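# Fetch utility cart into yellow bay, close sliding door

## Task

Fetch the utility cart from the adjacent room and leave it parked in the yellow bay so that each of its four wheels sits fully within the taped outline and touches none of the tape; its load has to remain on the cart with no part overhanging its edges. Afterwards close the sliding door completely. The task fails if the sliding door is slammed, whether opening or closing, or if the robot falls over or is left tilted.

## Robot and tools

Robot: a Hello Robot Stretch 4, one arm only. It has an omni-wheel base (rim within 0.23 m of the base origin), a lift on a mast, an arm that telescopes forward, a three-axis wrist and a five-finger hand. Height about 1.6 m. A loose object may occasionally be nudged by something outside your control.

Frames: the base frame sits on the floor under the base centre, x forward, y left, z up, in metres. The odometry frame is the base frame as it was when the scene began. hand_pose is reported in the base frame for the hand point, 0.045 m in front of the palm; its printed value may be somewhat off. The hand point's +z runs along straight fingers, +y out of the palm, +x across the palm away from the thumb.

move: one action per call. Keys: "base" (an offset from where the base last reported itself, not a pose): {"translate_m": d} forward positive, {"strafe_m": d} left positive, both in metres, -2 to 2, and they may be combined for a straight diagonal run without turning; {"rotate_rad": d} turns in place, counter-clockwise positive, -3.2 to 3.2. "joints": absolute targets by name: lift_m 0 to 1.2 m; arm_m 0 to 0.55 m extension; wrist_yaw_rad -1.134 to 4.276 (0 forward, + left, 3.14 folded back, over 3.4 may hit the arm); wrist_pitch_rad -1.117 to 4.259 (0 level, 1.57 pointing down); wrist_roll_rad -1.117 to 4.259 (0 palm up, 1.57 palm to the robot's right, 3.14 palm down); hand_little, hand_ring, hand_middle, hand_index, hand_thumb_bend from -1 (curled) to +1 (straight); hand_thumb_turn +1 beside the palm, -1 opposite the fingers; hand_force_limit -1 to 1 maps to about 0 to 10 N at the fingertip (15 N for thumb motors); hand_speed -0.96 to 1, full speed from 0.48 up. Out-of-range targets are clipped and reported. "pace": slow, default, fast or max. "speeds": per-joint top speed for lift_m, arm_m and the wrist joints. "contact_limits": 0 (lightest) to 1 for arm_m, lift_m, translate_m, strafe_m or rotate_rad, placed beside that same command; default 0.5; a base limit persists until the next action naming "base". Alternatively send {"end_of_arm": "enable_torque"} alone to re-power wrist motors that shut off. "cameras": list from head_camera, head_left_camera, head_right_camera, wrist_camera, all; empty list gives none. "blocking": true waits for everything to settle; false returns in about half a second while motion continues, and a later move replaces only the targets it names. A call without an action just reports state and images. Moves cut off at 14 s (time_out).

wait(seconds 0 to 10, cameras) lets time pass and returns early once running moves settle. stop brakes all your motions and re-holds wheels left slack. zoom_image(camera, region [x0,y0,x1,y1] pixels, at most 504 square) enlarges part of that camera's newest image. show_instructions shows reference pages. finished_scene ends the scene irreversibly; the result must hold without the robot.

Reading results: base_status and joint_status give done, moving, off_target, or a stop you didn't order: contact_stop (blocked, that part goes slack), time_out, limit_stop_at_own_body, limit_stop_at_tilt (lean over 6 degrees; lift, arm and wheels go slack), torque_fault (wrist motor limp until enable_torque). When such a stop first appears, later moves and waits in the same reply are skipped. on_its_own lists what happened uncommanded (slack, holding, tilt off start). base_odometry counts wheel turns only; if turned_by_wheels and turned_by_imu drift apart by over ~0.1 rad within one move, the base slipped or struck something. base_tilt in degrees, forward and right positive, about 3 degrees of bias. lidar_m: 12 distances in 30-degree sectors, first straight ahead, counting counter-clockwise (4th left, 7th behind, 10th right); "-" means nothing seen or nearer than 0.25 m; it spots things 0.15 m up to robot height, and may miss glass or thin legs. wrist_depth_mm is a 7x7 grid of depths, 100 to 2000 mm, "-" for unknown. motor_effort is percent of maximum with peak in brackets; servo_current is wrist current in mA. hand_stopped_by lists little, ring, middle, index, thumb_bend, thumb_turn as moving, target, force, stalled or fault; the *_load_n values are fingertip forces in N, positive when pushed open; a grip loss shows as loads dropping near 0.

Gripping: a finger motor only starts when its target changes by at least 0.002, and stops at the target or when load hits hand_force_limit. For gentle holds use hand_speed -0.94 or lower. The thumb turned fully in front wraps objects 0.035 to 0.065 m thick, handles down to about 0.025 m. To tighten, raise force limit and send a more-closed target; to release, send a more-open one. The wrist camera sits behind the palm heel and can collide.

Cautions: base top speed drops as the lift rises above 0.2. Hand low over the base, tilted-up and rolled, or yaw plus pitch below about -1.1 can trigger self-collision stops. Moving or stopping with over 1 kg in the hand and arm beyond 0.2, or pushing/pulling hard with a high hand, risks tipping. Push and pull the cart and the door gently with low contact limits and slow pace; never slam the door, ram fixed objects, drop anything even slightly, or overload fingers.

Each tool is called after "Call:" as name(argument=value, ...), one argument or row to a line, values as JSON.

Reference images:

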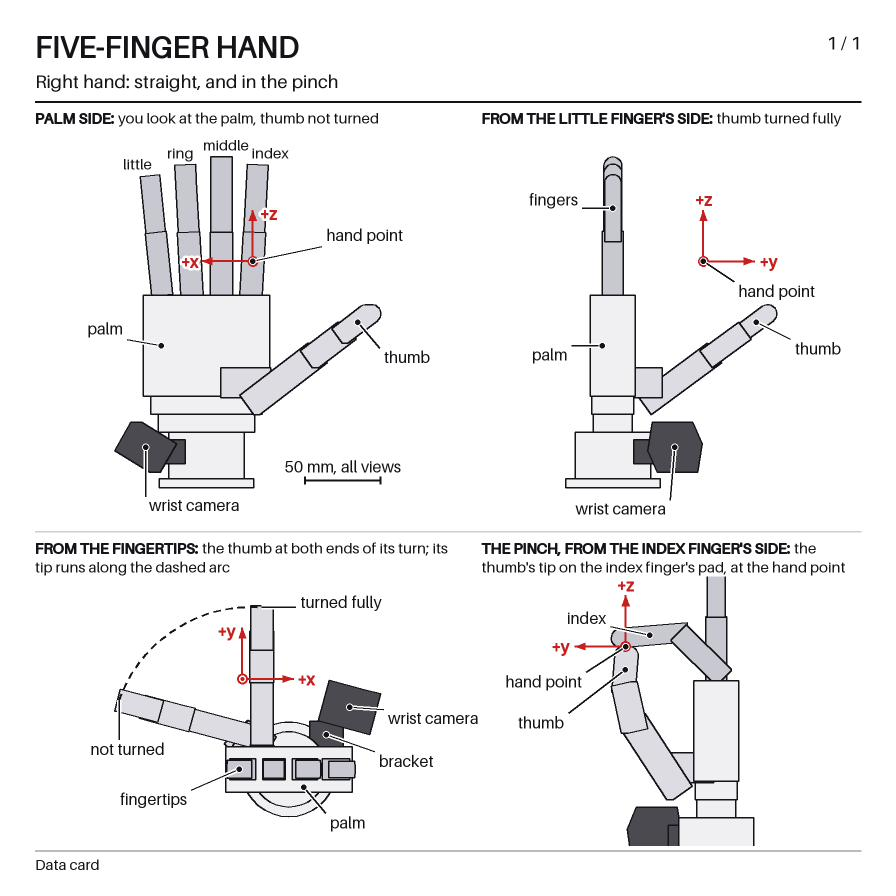

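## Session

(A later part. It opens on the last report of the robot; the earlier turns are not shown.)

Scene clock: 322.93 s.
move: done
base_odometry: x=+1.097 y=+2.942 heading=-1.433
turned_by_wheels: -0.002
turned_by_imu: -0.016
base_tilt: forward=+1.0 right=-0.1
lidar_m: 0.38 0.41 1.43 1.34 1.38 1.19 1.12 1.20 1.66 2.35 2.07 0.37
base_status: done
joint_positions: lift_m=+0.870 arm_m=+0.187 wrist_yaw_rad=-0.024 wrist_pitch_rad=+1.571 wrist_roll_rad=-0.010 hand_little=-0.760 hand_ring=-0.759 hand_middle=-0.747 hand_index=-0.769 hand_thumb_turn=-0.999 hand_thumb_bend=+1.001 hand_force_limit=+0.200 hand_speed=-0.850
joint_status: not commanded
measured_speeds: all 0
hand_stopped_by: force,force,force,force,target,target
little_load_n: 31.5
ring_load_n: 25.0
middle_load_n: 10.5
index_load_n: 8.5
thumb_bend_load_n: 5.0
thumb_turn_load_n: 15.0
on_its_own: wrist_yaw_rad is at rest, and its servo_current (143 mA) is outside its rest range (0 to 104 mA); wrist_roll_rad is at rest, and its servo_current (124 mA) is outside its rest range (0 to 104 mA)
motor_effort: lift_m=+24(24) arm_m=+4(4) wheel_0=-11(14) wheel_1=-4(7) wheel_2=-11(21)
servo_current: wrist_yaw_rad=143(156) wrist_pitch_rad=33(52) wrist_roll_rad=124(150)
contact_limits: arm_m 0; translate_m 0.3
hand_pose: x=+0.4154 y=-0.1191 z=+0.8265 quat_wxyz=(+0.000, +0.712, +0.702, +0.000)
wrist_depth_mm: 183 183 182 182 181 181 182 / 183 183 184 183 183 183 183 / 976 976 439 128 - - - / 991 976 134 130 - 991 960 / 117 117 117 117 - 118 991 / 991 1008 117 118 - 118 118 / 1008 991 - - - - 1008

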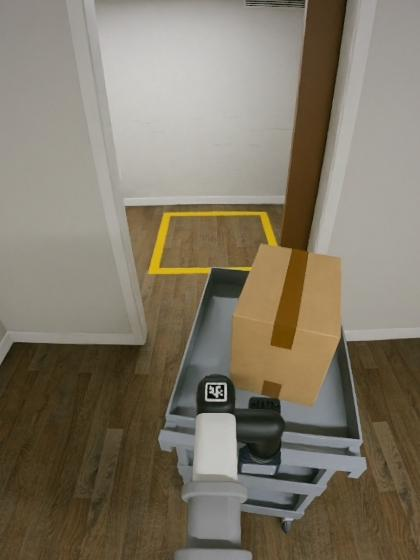

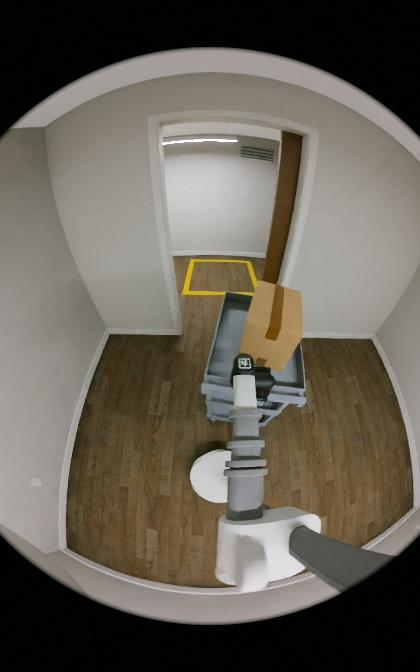

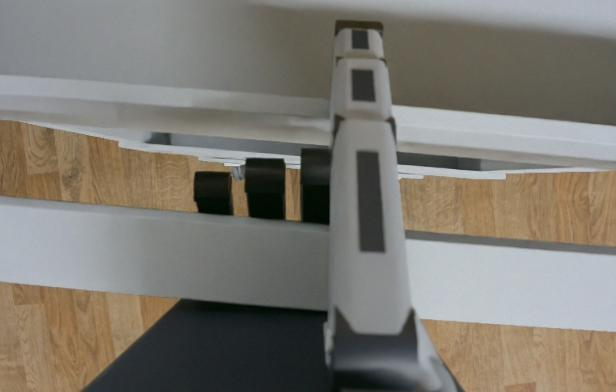

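Call:
move(
  base={"strafe_m": -0.05},
  pace="slow",
  contact_limits={"strafe_m": 0.3},
  cameras=["head_camera", "wrist_camera"],
)

Scene clock: 325.90 s.
move: done
base_odometry: x=+1.047 y=+2.936 heading=-1.434
turned_by_wheels: -0.001
turned_by_imu: -0.001
base_tilt: forward=+1.0 right=-0.1
lidar_m: 0.36 0.42 1.48 1.39 1.45 1.21 1.12 1.22 1.68 2.31 2.04 0.39
base_status: done
joint_positions: lift_m=+0.870 arm_m=+0.187 wrist_yaw_rad=-0.013 wrist_pitch_rad=+1.571 wrist_roll_rad=-0.010 hand_little=-0.757 hand_ring=-0.759 hand_middle=-0.747 hand_index=-0.769 hand_thumb_turn=-1.000 hand_thumb_bend=+1.001 hand_force_limit=+0.200 hand_speed=-0.850
joint_status: not commanded
measured_speeds: all 0
hand_stopped_by: force,force,force,force,target,target
little_load_n: 20.5
ring_load_n: 18.0
middle_load_n: 5.5
index_load_n: 6.0
thumb_bend_load_n: 4.0
thumb_turn_load_n: 0.5
motor_effort: lift_m=+24(24) arm_m=+4(4) wheel_0=-2(10) wheel_1=-4(12) wheel_2=-2(12)
servo_current: wrist_yaw_rad=72(163) wrist_pitch_rad=52(52) wrist_roll_rad=98(137)
contact_limits: arm_m 0; strafe_m 0.3
hand_pose: x=+0.4167 y=-0.1184 z=+0.8265 quat_wxyz=(+0.000, +0.708, +0.706, +0.000)
wrist_depth_mm: 185 184 182 182 182 182 182 / 185 184 184 183 183 183 182 / 1008 991 197 - - - - / 976 976 135 130 - 976 976 / 118 118 118 - - 117 131 / 1008 1008 118 118 - 117 118 / 1008 1008 - - - - 976

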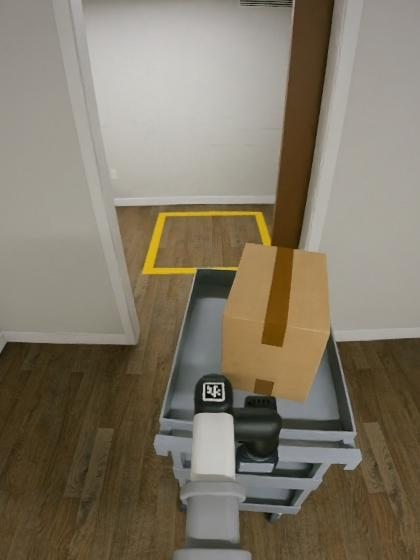

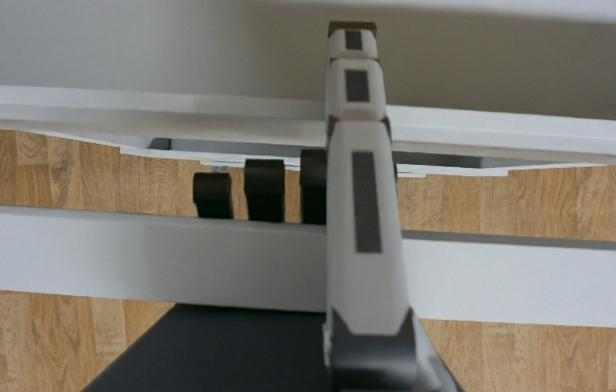

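Call:
move(
  base={"strafe_m": -0.04},
  pace="slow",
  contact_limits={"strafe_m": 0.3},
  cameras=["head_camera", "wrist_camera"],
)

Call:
zoom_image(
  camera="head_camera",
  region=[60, 150, 380, 470],
)

Scene clock: 328.07 s.
move: done
base_odometry: x=+1.008 y=+2.930 heading=-1.434
turned_by_wheels: +0.000
turned_by_imu: +0.001
base_tilt: forward=+1.0 right=-0.1
lidar_m: 0.34 0.39 1.53 1.44 1.50 1.20 1.14 1.20 1.67 2.28 2.05 0.40
base_status: done
joint_positions: lift_m=+0.870 arm_m=+0.187 wrist_yaw_rad=-0.003 wrist_pitch_rad=+1.570 wrist_roll_rad=-0.020 hand_little=-0.759 hand_ring=-0.760 hand_middle=-0.748 hand_index=-0.769 hand_thumb_turn=-1.000 hand_thumb_bend=+1.001 hand_force_limit=+0.200 hand_speed=-0.850
joint_status: not commanded
measured_speeds: all 0
hand_stopped_by: force,force,force,force,target,target
little_load_n: 8.5
ring_load_n: 9.5
middle_load_n: 2.0
index_load_n: 5.5
thumb_bend_load_n: 2.5
thumb_turn_load_n: 0.0
motor_effort: lift_m=+23(24) arm_m=+4(4) wheel_0=+2(6) wheel_1=-2(8) wheel_2=+2(6)
servo_current: wrist_yaw_rad=46(78) wrist_pitch_rad=39(46) wrist_roll_rad=46(124)
contact_limits: arm_m 0; strafe_m 0.3
hand_pose: x=+0.4184 y=-0.1172 z=+0.8265 quat_wxyz=(+0.000, +0.701, +0.713, +0.000)
wrist_depth_mm: 185 184 184 183 183 182 182 / 186 185 186 185 183 183 182 / 991 480 - - - - - / 991 976 135 129 - 960 960 / 118 118 118 118 - 117 991 / 1008 1008 118 118 - 117 117 / 1008 991 - - - - 991

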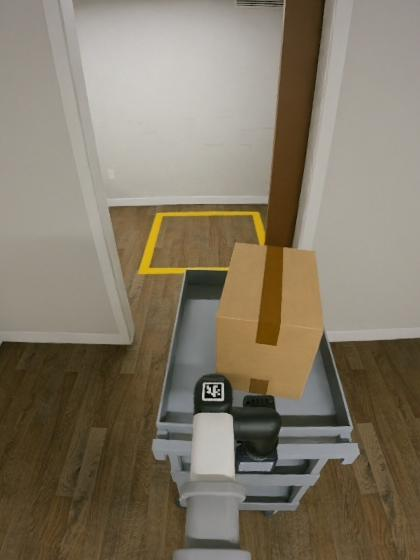

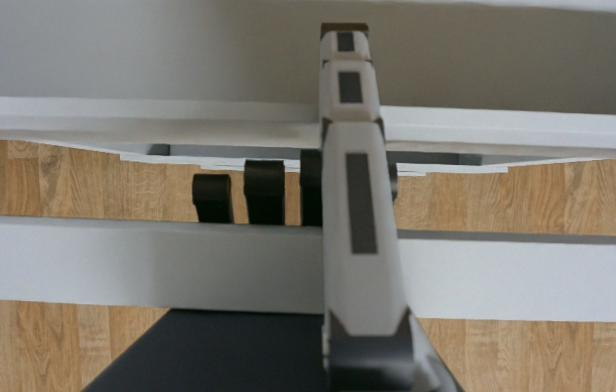

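Scaled by 1.575 from the camera's image (finer frame: 600x800).

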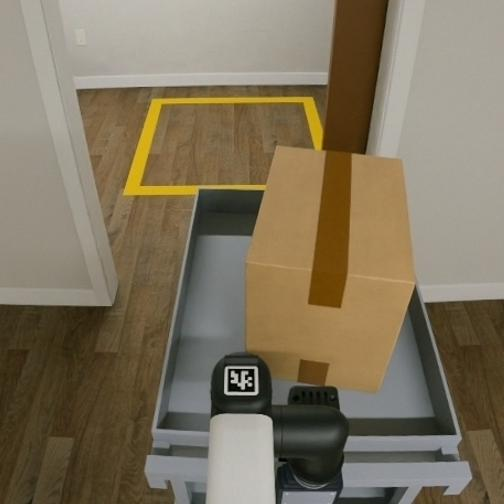

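Call:
move(
  base={"strafe_m": 0.08},
  pace="slow",
  contact_limits={"strafe_m": 0.3},
  cameras=["wrist_camera"],
)

Call:
move(
  base={"strafe_m": 0.07},
  pace="slow",
  contact_limits={"strafe_m": 0.3},
  cameras=["head_camera", "wrist_camera"],
)

Scene clock: 332.90 s.
move: done
base_odometry: x=+1.087 y=+2.941 heading=-1.436
turned_by_wheels: -0.002
turned_by_imu: -0.006
base_tilt: forward=+1.1 right=-0.1
lidar_m: 0.36 0.42 1.45 1.37 1.42 1.20 1.14 1.21 1.66 2.34 2.06 0.39
base_status: done
joint_positions: lift_m=+0.870 arm_m=+0.187 wrist_yaw_rad=-0.019 wrist_pitch_rad=+1.570 wrist_roll_rad=-0.014 hand_little=-0.759 hand_ring=-0.760 hand_middle=-0.748 hand_index=-0.769 hand_thumb_turn=-0.999 hand_thumb_bend=+1.001 hand_force_limit=+0.200 hand_speed=-0.850
joint_status: not commanded
measured_speeds: all 0
hand_stopped_by: force,force,force,force,target,target
little_load_n: 26.0
ring_load_n: 21.5
middle_load_n: 7.0
index_load_n: 6.5
thumb_bend_load_n: 4.5
thumb_turn_load_n: 11.0
motor_effort: lift_m=+24(24) arm_m=+4(4) wheel_0=-13(15) wheel_1=-3(4) wheel_2=-7(9)
servo_current: wrist_yaw_rad=104(111) wrist_pitch_rad=26(52) wrist_roll_rad=91(98)
contact_limits: arm_m 0; strafe_m 0.3
hand_pose: x=+0.4165 y=-0.1185 z=+0.8265 quat_wxyz=(+0.000, +0.709, +0.705, +0.000)
wrist_depth_mm: 183 183 183 182 182 182 182 / 184 184 183 183 183 183 183 / 991 991 439 - - - - / 976 960 134 130 - 976 991 / 118 118 117 - - 117 139 / 1008 991 118 117 - 117 118 / 1008 1008 - - - - 991

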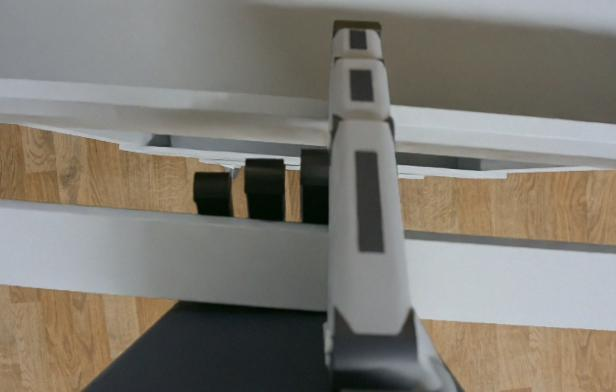

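Scene clock: 335.17 s.
move: done
base_odometry: x=+1.156 y=+2.950 heading=-1.435
turned_by_wheels: +0.000
turned_by_imu: +0.002
base_tilt: forward=+1.0 right=-0.1
lidar_m: 0.37 0.39 1.36 1.29 1.34 1.20 1.13 1.24 1.66 2.41 2.02 0.38
base_status: done
joint_positions: lift_m=+0.870 arm_m=+0.187 wrist_yaw_rad=-0.001 wrist_pitch_rad=+1.569 wrist_roll_rad=-0.022 hand_little=-0.731 hand_ring=-0.742 hand_middle=-0.747 hand_index=-0.769 hand_thumb_turn=-1.000 hand_thumb_bend=+1.001 hand_force_limit=+0.200 hand_speed=-0.850
joint_status: not commanded
measured_speeds: all 0
hand_stopped_by: force,force,force,force,target,target
little_load_n: 7.5
ring_load_n: 10.0
middle_load_n: 5.0
index_load_n: 6.5
thumb_bend_load_n: 3.0
thumb_turn_load_n: -0.5
motor_effort: lift_m=+26(26) arm_m=+4(4) wheel_0=-1(21) wheel_1=+0(6) wheel_2=+2(14)
servo_current: wrist_yaw_rad=46(150) wrist_pitch_rad=26(46) wrist_roll_rad=46(143)
contact_limits: arm_m 0; strafe_m 0.3
hand_pose: x=+0.4190 y=-0.1170 z=+0.8264 quat_wxyz=(+0.001, +0.700, +0.714, +0.001)
wrist_depth_mm: 185 185 185 183 183 182 182 / 186 186 186 184 183 184 183 / 991 991 439 - - - - / 991 991 137 129 - 991 960 / 119 118 118 118 - 117 126 / 1025 1008 118 118 - 117 117 / 1025 1008 - - - - 976

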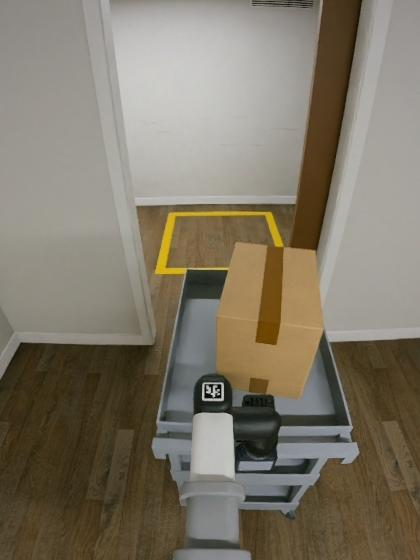

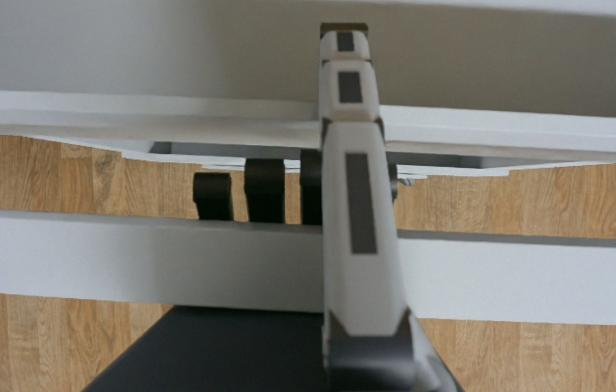

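Call:
move(
  joints={"hand_force_limit": 0.4, "hand_little": -0.97, "hand_ring": -0.97, "hand_middle": -0.97, "hand_index": -0.96},
)

Call:
move(
  base={"translate_m": 0.2},
  pace="slow",
  contact_limits={"translate_m": 0.3},
  cameras=["head_camera", "wrist_camera"],
)

Scene clock: 336.53 s.
move: off_target
base_odometry: x=+1.156 y=+2.950 heading=-1.435
turned_by_wheels: +0.000
turned_by_imu: +0.000
base_tilt: forward=+1.0 right=-0.1
lidar_m: 0.33 0.39 1.37 1.28 1.37 1.19 1.14 1.21 1.66 2.41 2.06 0.38
base_status: not commanded
joint_positions: lift_m=+0.870 arm_m=+0.187 wrist_yaw_rad=-0.001 wrist_pitch_rad=+1.569 wrist_roll_rad=-0.022 hand_little=-0.731 hand_ring=-0.742 hand_middle=-0.759 hand_index=-0.780 hand_thumb_turn=-1.000 hand_thumb_bend=+1.001 hand_force_limit=+0.400 hand_speed=-0.850
joint_status: hand_little off_target (ended at -0.731, target -0.970); hand_ring off_target (ended at -0.742, target -0.970); hand_middle off_target (ended at -0.759, target -0.970); hand_index off_target (ended at -0.780, target -0.960); the others done
measured_speeds: all 0
hand_stopped_by: force,force,force,force,target,target
little_load_n: 7.0
ring_load_n: 9.0
middle_load_n: 8.5
index_load_n: 10.0
thumb_bend_load_n: 2.5
thumb_turn_load_n: -0.5
motor_effort: lift_m=+26(26) arm_m=+4(4) wheel_0=+0(0) wheel_1=+0(0) wheel_2=+3(3)
servo_current: wrist_yaw_rad=46(52) wrist_pitch_rad=39(39) wrist_roll_rad=46(72)
contact_limits: arm_m 0; strafe_m 0.3
hand_pose: x=+0.4190 y=-0.1170 z=+0.8264 quat_wxyz=(+0.001, +0.700, +0.714, +0.001)
wrist_depth_mm: 186 185 185 183 183 183 182 / 186 186 185 184 183 183 182 / 991 991 442 - - - - / 976 976 137 129 - 976 976 / 119 118 118 117 - 117 126 / 991 1008 118 118 - 117 117 / 1008 1025 - - - - 976
pictures: none

Scene clock: 339.83 s.
move: done
base_odometry: x=+1.183 y=+2.752 heading=-1.433
turned_by_wheels: +0.002
turned_by_imu: +0.003
base_tilt: forward=+0.9 right=-0.1
lidar_m: 0.32 0.34 1.35 1.29 1.34 1.41 1.35 1.43 1.93 2.40 1.73 0.42
base_status: done
joint_positions: lift_m=+0.870 arm_m=+0.187 wrist_yaw_rad=+0.020 wrist_pitch_rad=+1.572 wrist_roll_rad=-0.049 hand_little=-0.732 hand_ring=-0.744 hand_middle=-0.758 hand_index=-0.779 hand_thumb_turn=-1.000 hand_thumb_bend=+1.001 hand_force_limit=+0.400 hand_speed=-0.850
joint_status: not commanded
measured_speeds: all 0
hand_stopped_by: force,force,force,force,target,target
little_load_n: 0.0
ring_load_n: 4.0
middle_load_n: 11.5
index_load_n: 24.0
thumb_bend_load_n: 5.0
thumb_turn_load_n: -5.0
on_its_own: wrist_yaw_rad is at rest, and its servo_current (117 mA) is outside its rest range (0 to 104 mA); wrist_roll_rad is at rest, and its servo_current (130 mA) is outside its rest range (0 to 104 mA)
motor_effort: lift_m=+23(26) arm_m=+4(4) wheel_0=+15(19) wheel_1=+7(10) wheel_2=+6(17)
servo_current: wrist_yaw_rad=117(124) wrist_pitch_rad=39(46) wrist_roll_rad=130(130)
contact_limits: arm_m 0; translate_m 0.3
hand_pose: x=+0.4215 y=-0.1140 z=+0.8264 quat_wxyz=(-0.001, +0.682, +0.731, +0.000)
wrist_depth_mm: 186 185 185 183 182 181 181 / 187 186 185 184 183 183 182 / 976 - - - - 455 976 / 991 1008 136 129 - 976 976 / 120 119 118 - - 116 - / 120 120 118 118 - 117 960 / 1008 1025 - - - - 991

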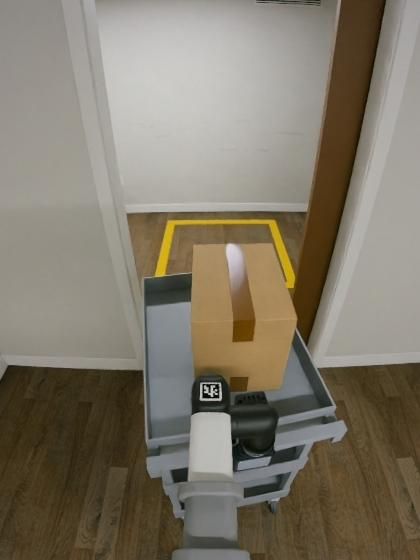

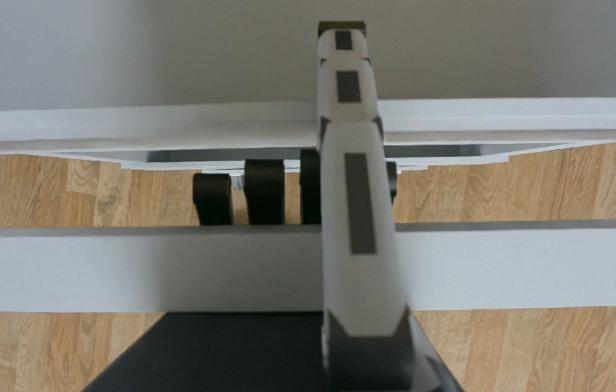

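Call:
zoom_image(
  camera="head_camera",
  region=[60, 150, 380, 470],
)

Scaled by 1.575 from the camera's image (finer frame: 600x800).

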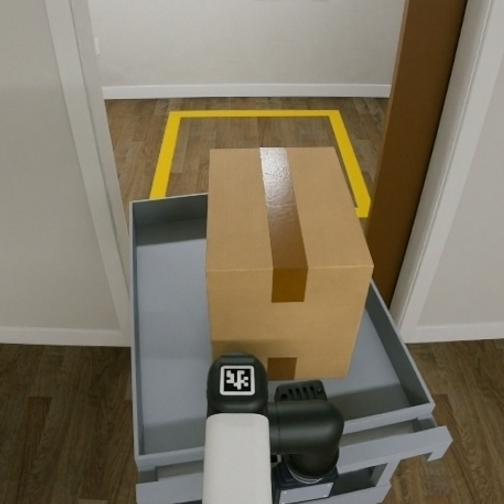

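Call:
move(
  base={"strafe_m": 0.04},
  pace="slow",
  contact_limits={"strafe_m": 0.3},
  cameras=["wrist_camera"],
)

Call:
move(
  base={"translate_m": 0.15},
  pace="slow",
  contact_limits={"translate_m": 0.3},
  cameras=["head_camera", "wrist_camera"],
)

Call:
zoom_image(
  camera="head_camera",
  region=[60, 150, 380, 470],
)

Scene clock: 344.53 s.
move: done
base_odometry: x=+1.223 y=+2.758 heading=-1.433
turned_by_wheels: +0.001
turned_by_imu: -0.001
base_tilt: forward=+1.0 right=-0.1
lidar_m: 0.34 0.33 1.34 1.25 1.29 1.41 1.35 1.42 1.94 2.46 1.76 0.43
base_status: done
joint_positions: lift_m=+0.870 arm_m=+0.187 wrist_yaw_rad=+0.015 wrist_pitch_rad=+1.571 wrist_roll_rad=-0.049 hand_little=-0.732 hand_ring=-0.743 hand_middle=-0.758 hand_index=-0.779 hand_thumb_turn=-1.000 hand_thumb_bend=+1.001 hand_force_limit=+0.400 hand_speed=-0.850
joint_status: not commanded
measured_speeds: all 0
hand_stopped_by: force,force,force,force,target,target
little_load_n: 0.0
ring_load_n: 2.5
middle_load_n: 8.0
index_load_n: 18.5
thumb_bend_load_n: 2.5
thumb_turn_load_n: 0.0
motor_effort: lift_m=+23(24) arm_m=+4(4) wheel_0=+0(13) wheel_1=+3(11) wheel_2=+4(10)
servo_current: wrist_yaw_rad=91(124) wrist_pitch_rad=33(46) wrist_roll_rad=104(137)
contact_limits: arm_m 0; strafe_m 0.3
hand_pose: x=+0.4212 y=-0.1143 z=+0.8265 quat_wxyz=(+0.000, +0.684, +0.729, +0.000)
wrist_depth_mm: 186 185 183 183 183 182 182 / 186 186 185 185 183 183 182 / - - - - - - - / 1008 976 136 129 - 976 960 / 119 119 118 118 - 117 - / 120 119 118 118 - 117 991 / 1008 1008 - - - - 991

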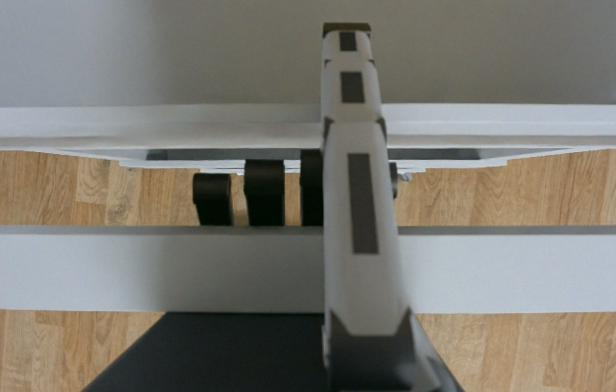

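Scene clock: 347.33 s.
move: done
base_odometry: x=+1.244 y=+2.609 heading=-1.430
turned_by_wheels: +0.002
turned_by_imu: +0.004
base_tilt: forward=+1.0 right=-0.1
lidar_m: 0.33 0.33 1.34 1.22 1.31 1.54 1.49 1.59 2.15 2.46 1.53 0.41
base_status: done
joint_positions: lift_m=+0.870 arm_m=+0.187 wrist_yaw_rad=+0.020 wrist_pitch_rad=+1.571 wrist_roll_rad=-0.049 hand_little=-0.732 hand_ring=-0.744 hand_middle=-0.758 hand_index=-0.779 hand_thumb_turn=-1.000 hand_thumb_bend=+1.001 hand_force_limit=+0.400 hand_speed=-0.850
joint_status: not commanded
measured_speeds: all 0
hand_stopped_by: force,force,force,force,target,target
little_load_n: 0.0
ring_load_n: 3.5
middle_load_n: 11.5
index_load_n: 23.5
thumb_bend_load_n: 6.0
thumb_turn_load_n: -2.0
on_its_own: wrist_yaw_rad is at rest, and its servo_current (117 mA) is outside its rest range (0 to 104 mA); wrist_roll_rad is at rest, and its servo_current (117 mA) is outside its rest range (0 to 104 mA)
motor_effort: lift_m=+23(24) arm_m=+4(4) wheel_0=+15(18) wheel_1=+9(11) wheel_2=+4(10)
servo_current: wrist_yaw_rad=117(124) wrist_pitch_rad=33(52) wrist_roll_rad=117(130)
contact_limits: arm_m 0; translate_m 0.3
hand_pose: x=+0.4218 y=-0.1140 z=+0.8265 quat_wxyz=(+0.000, +0.682, +0.731, +0.000)
wrist_depth_mm: 185 186 184 183 182 182 181 / 188 186 185 184 183 183 182 / 991 - - - - 445 976 / 991 991 135 129 - 960 976 / 120 119 118 - - 116 - / 120 119 118 118 - 117 991 / 1008 1008 - - - - 976

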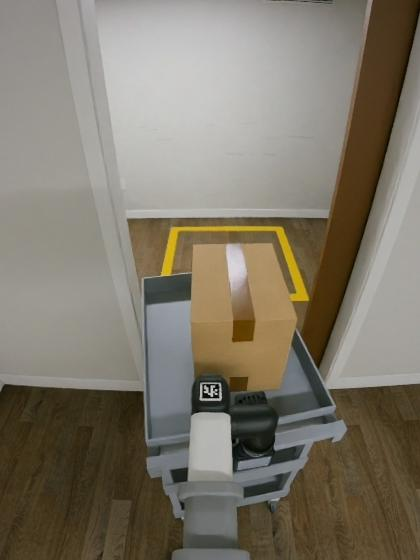

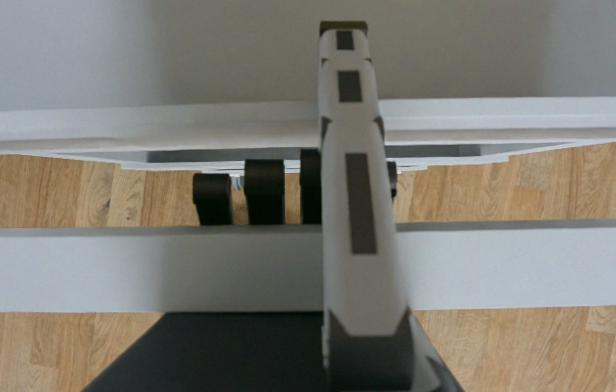

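Scaled by 1.575 from the camera's image (finer frame: 600x800).

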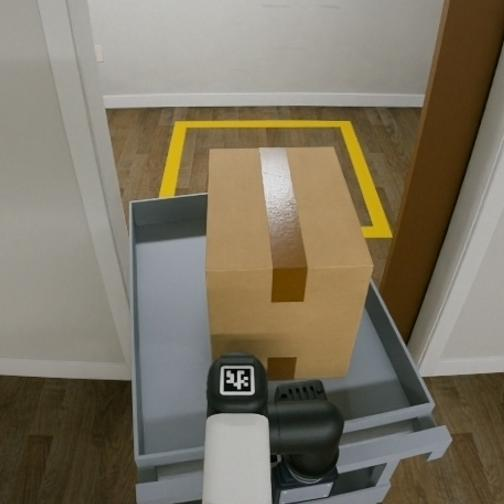

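Call:
move(
  base={"translate_m": 0.25},
  pace="slow",
  contact_limits={"translate_m": 0.3},
  cameras=["head_camera", "wrist_camera"],
)

Call:
zoom_image(
  camera="head_camera",
  region=[60, 150, 380, 470],
)

Scene clock: 352.83 s.
move: done
base_odometry: x=+1.280 y=+2.362 heading=-1.428
turned_by_wheels: +0.002
turned_by_imu: +0.005
base_tilt: forward=+1.0 right=-0.1
lidar_m: 0.31 0.34 1.16 1.25 1.33 1.79 1.77 1.84 2.51 2.45 1.17 0.40
base_status: done
joint_positions: lift_m=+0.870 arm_m=+0.187 wrist_yaw_rad=+0.022 wrist_pitch_rad=+1.571 wrist_roll_rad=-0.052 hand_little=-0.732 hand_ring=-0.743 hand_middle=-0.758 hand_index=-0.778 hand_thumb_turn=-1.000 hand_thumb_bend=+1.001 hand_force_limit=+0.400 hand_speed=-0.850
joint_status: not commanded
measured_speeds: all 0
hand_stopped_by: force,force,force,force,target,target
little_load_n: 0.5
ring_load_n: 5.0
middle_load_n: 13.5
index_load_n: 27.0
thumb_bend_load_n: 6.0
thumb_turn_load_n: -3.5
on_its_own: wrist_yaw_rad is at rest, and its servo_current (137 mA) is outside its rest range (0 to 104 mA); wrist_roll_rad is at rest, and its servo_current (137 mA) is outside its rest range (0 to 104 mA)
motor_effort: lift_m=+23(24) arm_m=+4(4) wheel_0=+14(20) wheel_1=+6(12) wheel_2=+7(12)
servo_current: wrist_yaw_rad=137(143) wrist_pitch_rad=33(52) wrist_roll_rad=137(150)
contact_limits: arm_m 0; translate_m 0.3
hand_pose: x=+0.4221 y=-0.1137 z=+0.8265 quat_wxyz=(+0.000, +0.681, +0.733, +0.000)
wrist_depth_mm: 187 185 184 183 182 182 181 / 187 187 185 185 183 182 181 / 991 - - - - 193 960 / 991 991 135 129 - 960 976 / 120 119 118 - - 116 - / 120 119 118 118 - 117 976 / 1042 1008 - - - - 976

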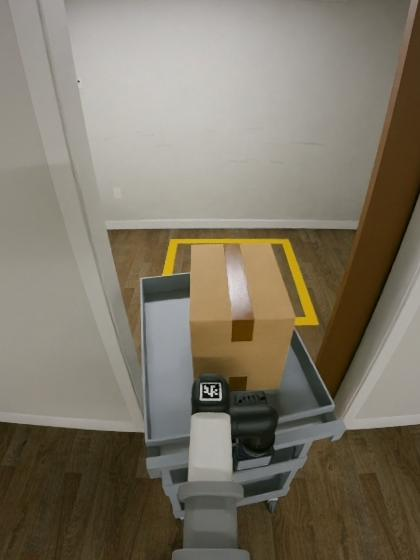

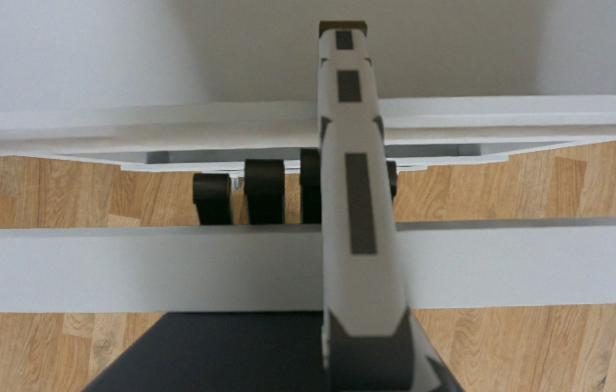

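Scaled by 1.575 from the camera's image (finer frame: 600x800).

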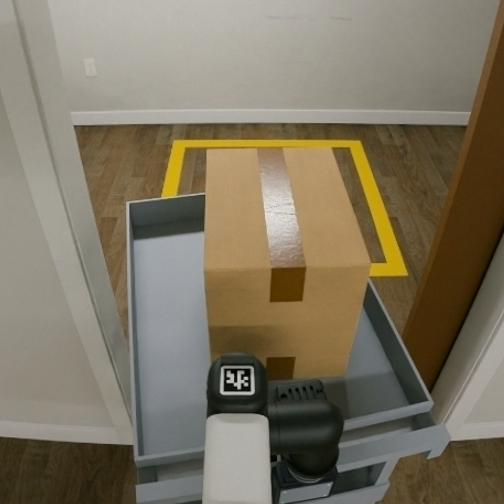

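Call:
move(
  base={"rotate_rad": 0.04},
  pace="slow",
  contact_limits={"rotate_rad": 0.3},
)

Call:
move(
  base={"translate_m": 0.15, "strafe_m": -0.02},
  pace="slow",
  contact_limits={"translate_m": 0.3},
  cameras=["head_camera", "wrist_camera"],
)

Scene clock: 356.83 s.
move: done
base_odometry: x=+1.280 y=+2.362 heading=-1.388
turned_by_wheels: +0.040
turned_by_imu: +0.039
base_tilt: forward=+1.0 right=-0.1
lidar_m: 0.35 0.34 1.20 1.25 1.36 1.82 1.76 1.88 2.52 2.46 1.13 0.41
base_status: done
joint_positions: lift_m=+0.870 arm_m=+0.187 wrist_yaw_rad=+0.017 wrist_pitch_rad=+1.571 wrist_roll_rad=-0.051 hand_little=-0.732 hand_ring=-0.743 hand_middle=-0.758 hand_index=-0.778 hand_thumb_turn=-1.000 hand_thumb_bend=+1.001 hand_force_limit=+0.400 hand_speed=-0.850
joint_status: not commanded
measured_speeds: all 0
hand_stopped_by: force,force,force,force,target,target
little_load_n: 0.5
ring_load_n: 3.0
middle_load_n: 9.5
index_load_n: 21.0
thumb_bend_load_n: 2.5
thumb_turn_load_n: 0.0
on_its_own: wrist_roll_rad is at rest, and its servo_current (124 mA) is outside its rest range (0 to 104 mA)
motor_effort: lift_m=+23(24) arm_m=+4(4) wheel_0=+0(13) wheel_1=+1(6) wheel_2=+1(10)
servo_current: wrist_yaw_rad=91(143) wrist_pitch_rad=39(52) wrist_roll_rad=124(143)
contact_limits: arm_m 0; rotate_rad 0.3
hand_pose: x=+0.4216 y=-0.1140 z=+0.8265 quat_wxyz=(+0.000, +0.682, +0.731, +0.000)
wrist_depth_mm: 185 185 184 183 182 182 181 / 186 186 185 185 183 183 182 / - - - - - - - / 991 991 136 129 - 976 976 / 119 119 118 118 - 117 - / 120 119 118 118 - 117 991 / 1025 991 - - - - 991
pictures: none

Scene clock: 359.63 s.
move: done
base_odometry: x=+1.288 y=+2.211 heading=-1.386
turned_by_wheels: +0.002
turned_by_imu: +0.003
base_tilt: forward=+1.0 right=-0.1
lidar_m: 0.32 0.36 0.99 1.26 1.35 1.93 1.93 2.01 2.53 2.29 0.89 0.42
base_status: done
joint_positions: lift_m=+0.870 arm_m=+0.187 wrist_yaw_rad=+0.017 wrist_pitch_rad=+1.571 wrist_roll_rad=-0.051 hand_little=-0.732 hand_ring=-0.744 hand_middle=-0.758 hand_index=-0.778 hand_thumb_turn=-1.000 hand_thumb_bend=+1.001 hand_force_limit=+0.400 hand_speed=-0.850
joint_status: not commanded
measured_speeds: all 0
hand_stopped_by: force,force,force,force,target,target
little_load_n: 0.0
ring_load_n: 2.5
middle_load_n: 8.5
index_load_n: 18.5
thumb_bend_load_n: 4.0
thumb_turn_load_n: 0.0
on_its_own: wrist_roll_rad is at rest, and its servo_current (137 mA) is outside its rest range (0 to 104 mA)
motor_effort: lift_m=+23(24) arm_m=+4(4) wheel_0=+11(15) wheel_1=+5(9) wheel_2=+6(10)
servo_current: wrist_yaw_rad=91(104) wrist_pitch_rad=39(46) wrist_roll_rad=137(150)
contact_limits: arm_m 0; translate_m 0.3
hand_pose: x=+0.4215 y=-0.1141 z=+0.8265 quat_wxyz=(+0.000, +0.683, +0.731, +0.000)
wrist_depth_mm: 186 185 185 183 182 182 181 / 187 186 186 185 183 183 182 / - - - - - - - / 991 1008 135 129 - 976 976 / 119 119 118 118 - 117 - / 120 119 118 118 - 117 976 / 1008 1008 - - - - 991

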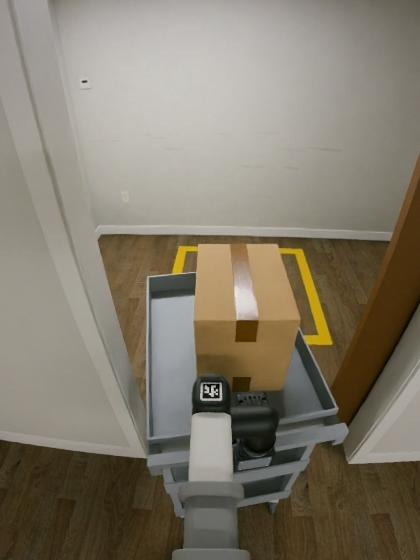

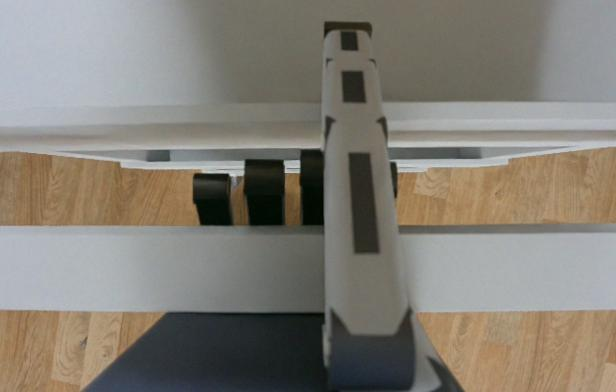

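Call:
move(
  joints={"wrist_roll_rad": -0.07, "wrist_yaw_rad": 0.02},
)

Call:
move(
  base={"translate_m": 0.12, "strafe_m": -0.04},
  pace="slow",
  contact_limits={"translate_m": 0.3},
  cameras=["head_camera", "wrist_camera"],
)

Scene clock: 362.13 s.
move: done
base_odometry: x=+1.288 y=+2.211 heading=-1.387
turned_by_wheels: -0.001
turned_by_imu: -0.002
base_tilt: forward=+1.0 right=-0.1
lidar_m: 0.32 0.33 1.01 1.25 1.33 1.91 1.93 2.04 2.51 2.26 0.90 0.40
base_status: not commanded
joint_positions: lift_m=+0.870 arm_m=+0.187 wrist_yaw_rad=+0.026 wrist_pitch_rad=+1.571 wrist_roll_rad=-0.073 hand_little=-0.732 hand_ring=-0.744 hand_middle=-0.758 hand_index=-0.778 hand_thumb_turn=-1.000 hand_thumb_bend=+1.001 hand_force_limit=+0.400 hand_speed=-0.850
joint_status: all done
measured_speeds: all 0
hand_stopped_by: force,force,force,force,target,target
little_load_n: 0.0
ring_load_n: 1.5
middle_load_n: 6.5
index_load_n: 15.5
thumb_bend_load_n: 2.5
thumb_turn_load_n: 0.0
motor_effort: lift_m=+24(24) arm_m=+4(4) wheel_0=+7(11) wheel_1=+3(5) wheel_2=+4(6)
servo_current: wrist_yaw_rad=52(98) wrist_pitch_rad=39(39) wrist_roll_rad=59(104)
contact_limits: arm_m 0; translate_m 0.3
hand_pose: x=+0.4231 y=-0.1121 z=+0.8265 quat_wxyz=(+0.000, +0.671, +0.741, +0.000)
wrist_depth_mm: 186 185 184 183 182 182 181 / 187 186 185 184 183 183 182 / - - - - - - - / 991 991 135 129 - 976 976 / 119 119 118 118 - 117 - / 120 119 118 118 - 117 976 / 1025 1008 - - - - 991
pictures: none

Scene clock: 364.63 s.
move: done
base_odometry: x=+1.271 y=+2.086 heading=-1.385
turned_by_wheels: +0.002
turned_by_imu: +0.003
base_tilt: forward=+1.0 right=-0.1
lidar_m: 0.33 0.34 0.84 1.31 1.36 1.99 2.05 2.13 2.48 1.86 0.80 0.41
base_status: done
joint_positions: lift_m=+0.870 arm_m=+0.187 wrist_yaw_rad=+0.035 wrist_pitch_rad=+1.571 wrist_roll_rad=-0.082 hand_little=-0.732 hand_ring=-0.744 hand_middle=-0.758 hand_index=-0.779 hand_thumb_turn=-1.000 hand_thumb_bend=+1.001 hand_force_limit=+0.400 hand_speed=-0.850
joint_status: not commanded
measured_speeds: all 0
hand_stopped_by: force,force,force,force,target,target
little_load_n: 0.0
ring_load_n: 3.0
middle_load_n: 8.0
index_load_n: 18.0
thumb_bend_load_n: 3.5
thumb_turn_load_n: 0.0
motor_effort: lift_m=+23(24) arm_m=+3(4) wheel_0=+13(16) wheel_1=+6(8) wheel_2=+8(9)
servo_current: wrist_yaw_rad=91(98) wrist_pitch_rad=26(52) wrist_roll_rad=65(85)
contact_limits: arm_m 0; translate_m 0.3
hand_pose: x=+0.4243 y=-0.1109 z=+0.8265 quat_wxyz=(+0.000, +0.664, +0.747, +0.000)
wrist_depth_mm: 186 185 185 183 183 182 181 / 187 186 186 185 183 183 182 / - - - - - - - / 1008 976 135 129 - 960 960 / 120 119 118 118 - 116 - / 120 119 118 118 - 117 991 / 1008 1008 - - - - 976

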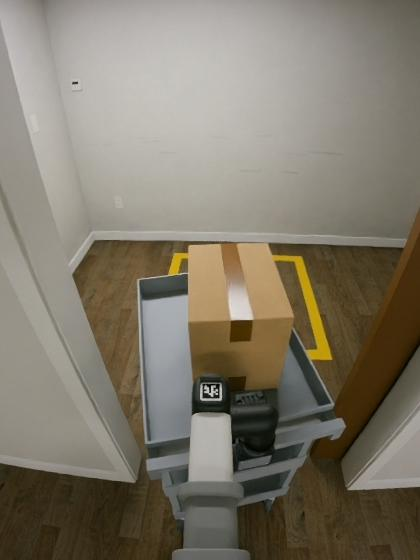

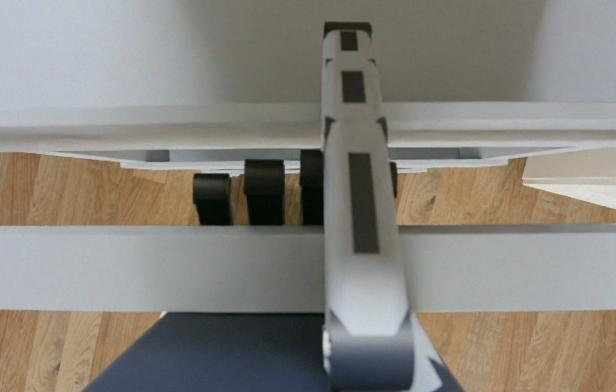

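Call:
move(
  base={"translate_m": 0.25, "strafe_m": -0.03},
  pace="slow",
  contact_limits={"translate_m": 0.3},
  cameras=["head_camera", "head_left_camera", "head_right_camera", "wrist_camera"],
)

Scene clock: 369.43 s.
move: done
base_odometry: x=+1.288 y=+1.834 heading=-1.383
turned_by_wheels: +0.002
turned_by_imu: +0.002
base_tilt: forward=+1.0 right=-0.1
lidar_m: 0.33 0.33 0.49 1.32 1.41 2.00 2.28 2.43 2.46 1.03 0.58 0.42
base_status: done
joint_positions: lift_m=+0.870 arm_m=+0.187 wrist_yaw_rad=+0.038 wrist_pitch_rad=+1.571 wrist_roll_rad=-0.087 hand_little=-0.732 hand_ring=-0.744 hand_middle=-0.758 hand_index=-0.779 hand_thumb_turn=-1.000 hand_thumb_bend=+1.001 hand_force_limit=+0.400 hand_speed=-0.850
joint_status: not commanded
measured_speeds: all 0
hand_stopped_by: force,force,force,force,target,target
little_load_n: 0.0
ring_load_n: 4.0
middle_load_n: 11.5
index_load_n: 23.0
thumb_bend_load_n: 4.0
thumb_turn_load_n: 0.0
on_its_own: wrist_yaw_rad is at rest, and its servo_current (111 mA) is outside its rest range (0 to 104 mA)
motor_effort: lift_m=+23(24) arm_m=+4(4) wheel_0=+8(17) wheel_1=+6(10) wheel_2=+6(8)
servo_current: wrist_yaw_rad=111(117) wrist_pitch_rad=39(59) wrist_roll_rad=104(111)
contact_limits: arm_m 0; translate_m 0.3
hand_pose: x=+0.4248 y=-0.1104 z=+0.8265 quat_wxyz=(+0.000, +0.662, +0.750, +0.000)
wrist_depth_mm: 186 185 184 183 182 182 181 / 187 186 186 185 184 183 183 / - - - - - - 976 / 1008 991 135 129 - 976 960 / 119 119 118 - - 117 - / 120 119 118 118 - 117 976 / 991 1025 - - - - 976

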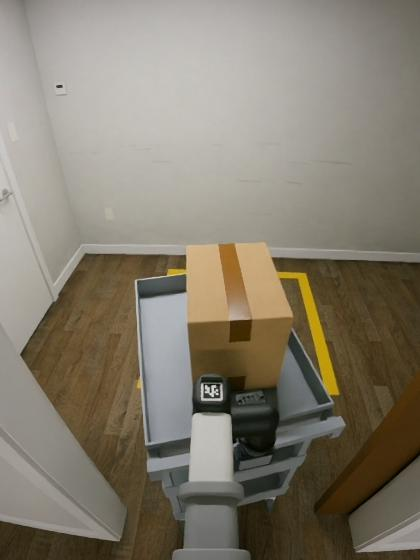

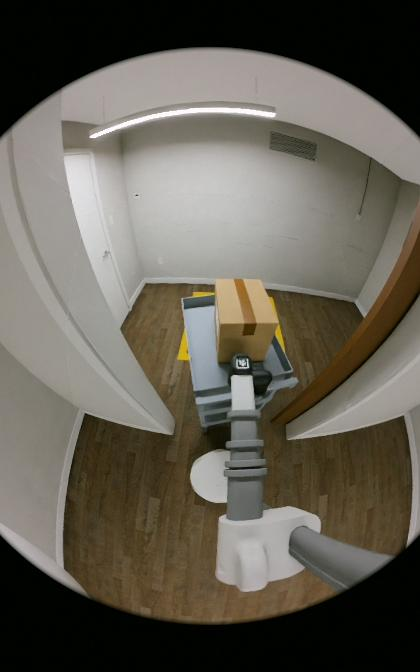

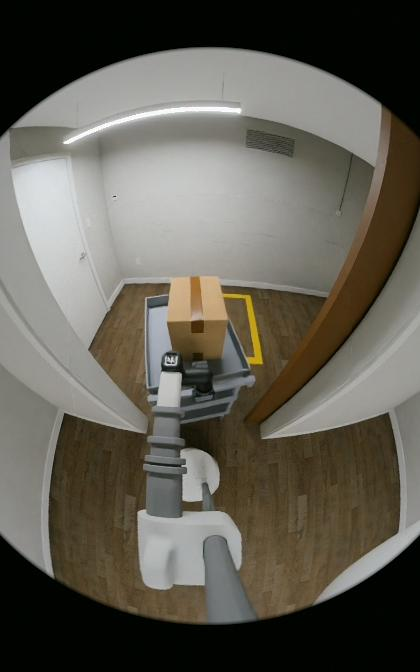

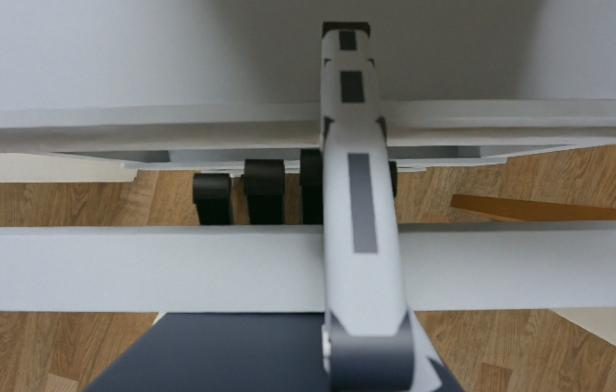

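Call:
move(
  joints={"wrist_roll_rad": -0.11, "wrist_yaw_rad": 0.04},
)

Call:
move(
  base={"translate_m": 0.25, "strafe_m": -0.05},
  pace="slow",
  contact_limits={"translate_m": 0.3},
  cameras=["head_camera", "wrist_camera"],
)

Call:
zoom_image(
  camera="head_camera",
  region=[60, 200, 380, 520],
)

Scene clock: 372.57 s.
move: done
base_odometry: x=+1.288 y=+1.834 heading=-1.384
turned_by_wheels: +0.000
turned_by_imu: -0.001
base_tilt: forward=+1.0 right=-0.1
lidar_m: 0.34 0.31 0.48 1.32 1.42 2.01 2.29 2.42 2.46 1.02 0.57 0.42
base_status: not commanded
joint_positions: lift_m=+0.870 arm_m=+0.187 wrist_yaw_rad=+0.048 wrist_pitch_rad=+1.571 wrist_roll_rad=-0.114 hand_little=-0.732 hand_ring=-0.744 hand_middle=-0.758 hand_index=-0.779 hand_thumb_turn=-1.000 hand_thumb_bend=+1.001 hand_force_limit=+0.400 hand_speed=-0.850
joint_status: all done
measured_speeds: all 0
hand_stopped_by: force,force,force,force,target,target
little_load_n: 0.0
ring_load_n: 1.5
middle_load_n: 7.5
index_load_n: 17.5
thumb_bend_load_n: 3.0
thumb_turn_load_n: 0.0
motor_effort: lift_m=+24(24) arm_m=+4(4) wheel_0=+4(8) wheel_1=+4(6) wheel_2=+6(6)
servo_current: wrist_yaw_rad=59(130) wrist_pitch_rad=52(52) wrist_roll_rad=52(98)
contact_limits: arm_m 0; translate_m 0.3
hand_pose: x=+0.4265 y=-0.1081 z=+0.8265 quat_wxyz=(+0.000, +0.648, +0.762, +0.000)
wrist_depth_mm: 185 186 184 183 182 182 182 / 186 186 185 185 183 182 182 / - - - - - - - / 991 1008 135 129 - 991 991 / 119 119 118 118 - 117 - / 120 119 118 118 - 117 654 / 1008 1008 - - - - 976
pictures: none

Scene clock: 376.37 s.
move: done
base_odometry: x=+1.286 y=+1.579 heading=-1.382
turned_by_wheels: +0.001
turned_by_imu: +0.002
base_tilt: forward=+1.0 right=-0.1
lidar_m: 0.33 0.35 0.43 0.40 1.44 2.10 2.54 2.70 2.40 0.47 0.40 0.43
base_status: done
joint_positions: lift_m=+0.870 arm_m=+0.187 wrist_yaw_rad=+0.051 wrist_pitch_rad=+1.571 wrist_roll_rad=-0.118 hand_little=-0.732 hand_ring=-0.744 hand_middle=-0.758 hand_index=-0.779 hand_thumb_turn=-1.000 hand_thumb_bend=+1.001 hand_force_limit=+0.400 hand_speed=-0.850
joint_status: not commanded
measured_speeds: all 0
hand_stopped_by: force,force,force,force,target,target
little_load_n: 0.0
ring_load_n: 2.0
middle_load_n: 7.5
index_load_n: 17.0
thumb_bend_load_n: 3.0
thumb_turn_load_n: 0.0
motor_effort: lift_m=+23(24) arm_m=+4(4) wheel_0=+8(14) wheel_1=+5(8) wheel_2=+5(9)
servo_current: wrist_yaw_rad=65(72) wrist_pitch_rad=46(59) wrist_roll_rad=78(78)
contact_limits: arm_m 0; translate_m 0.3
hand_pose: x=+0.4269 y=-0.1076 z=+0.8265 quat_wxyz=(+0.000, +0.645, +0.764, +0.000)
wrist_depth_mm: 186 185 185 184 182 182 181 / 187 186 186 184 183 183 182 / - - - - - - - / 1008 1008 135 129 - 960 960 / 120 119 118 118 - 116 - / 120 119 118 118 - 117 976 / 1025 1008 - - - - 732

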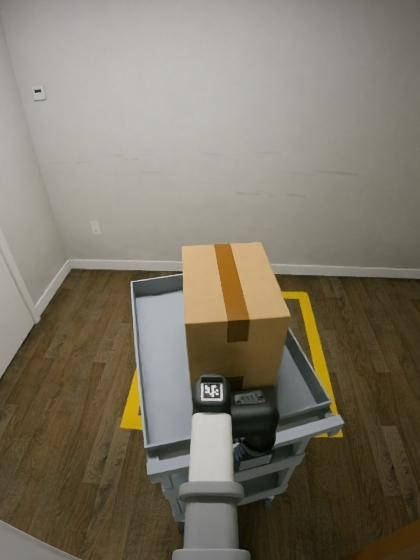

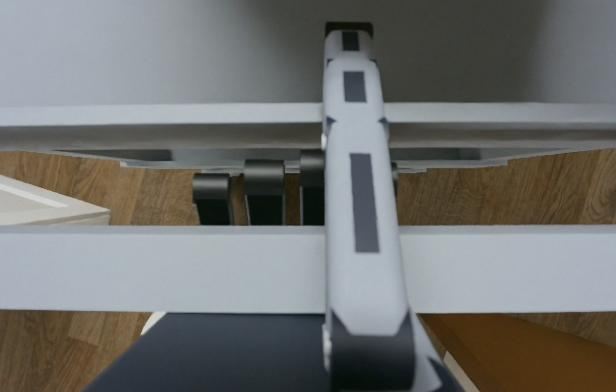

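Scaled by 1.575 from the camera's image (finer frame: 600x800).

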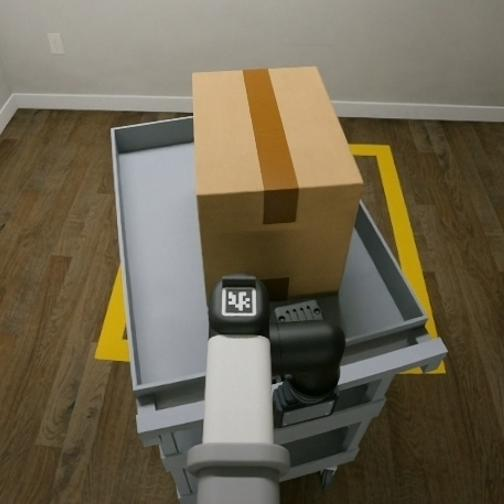

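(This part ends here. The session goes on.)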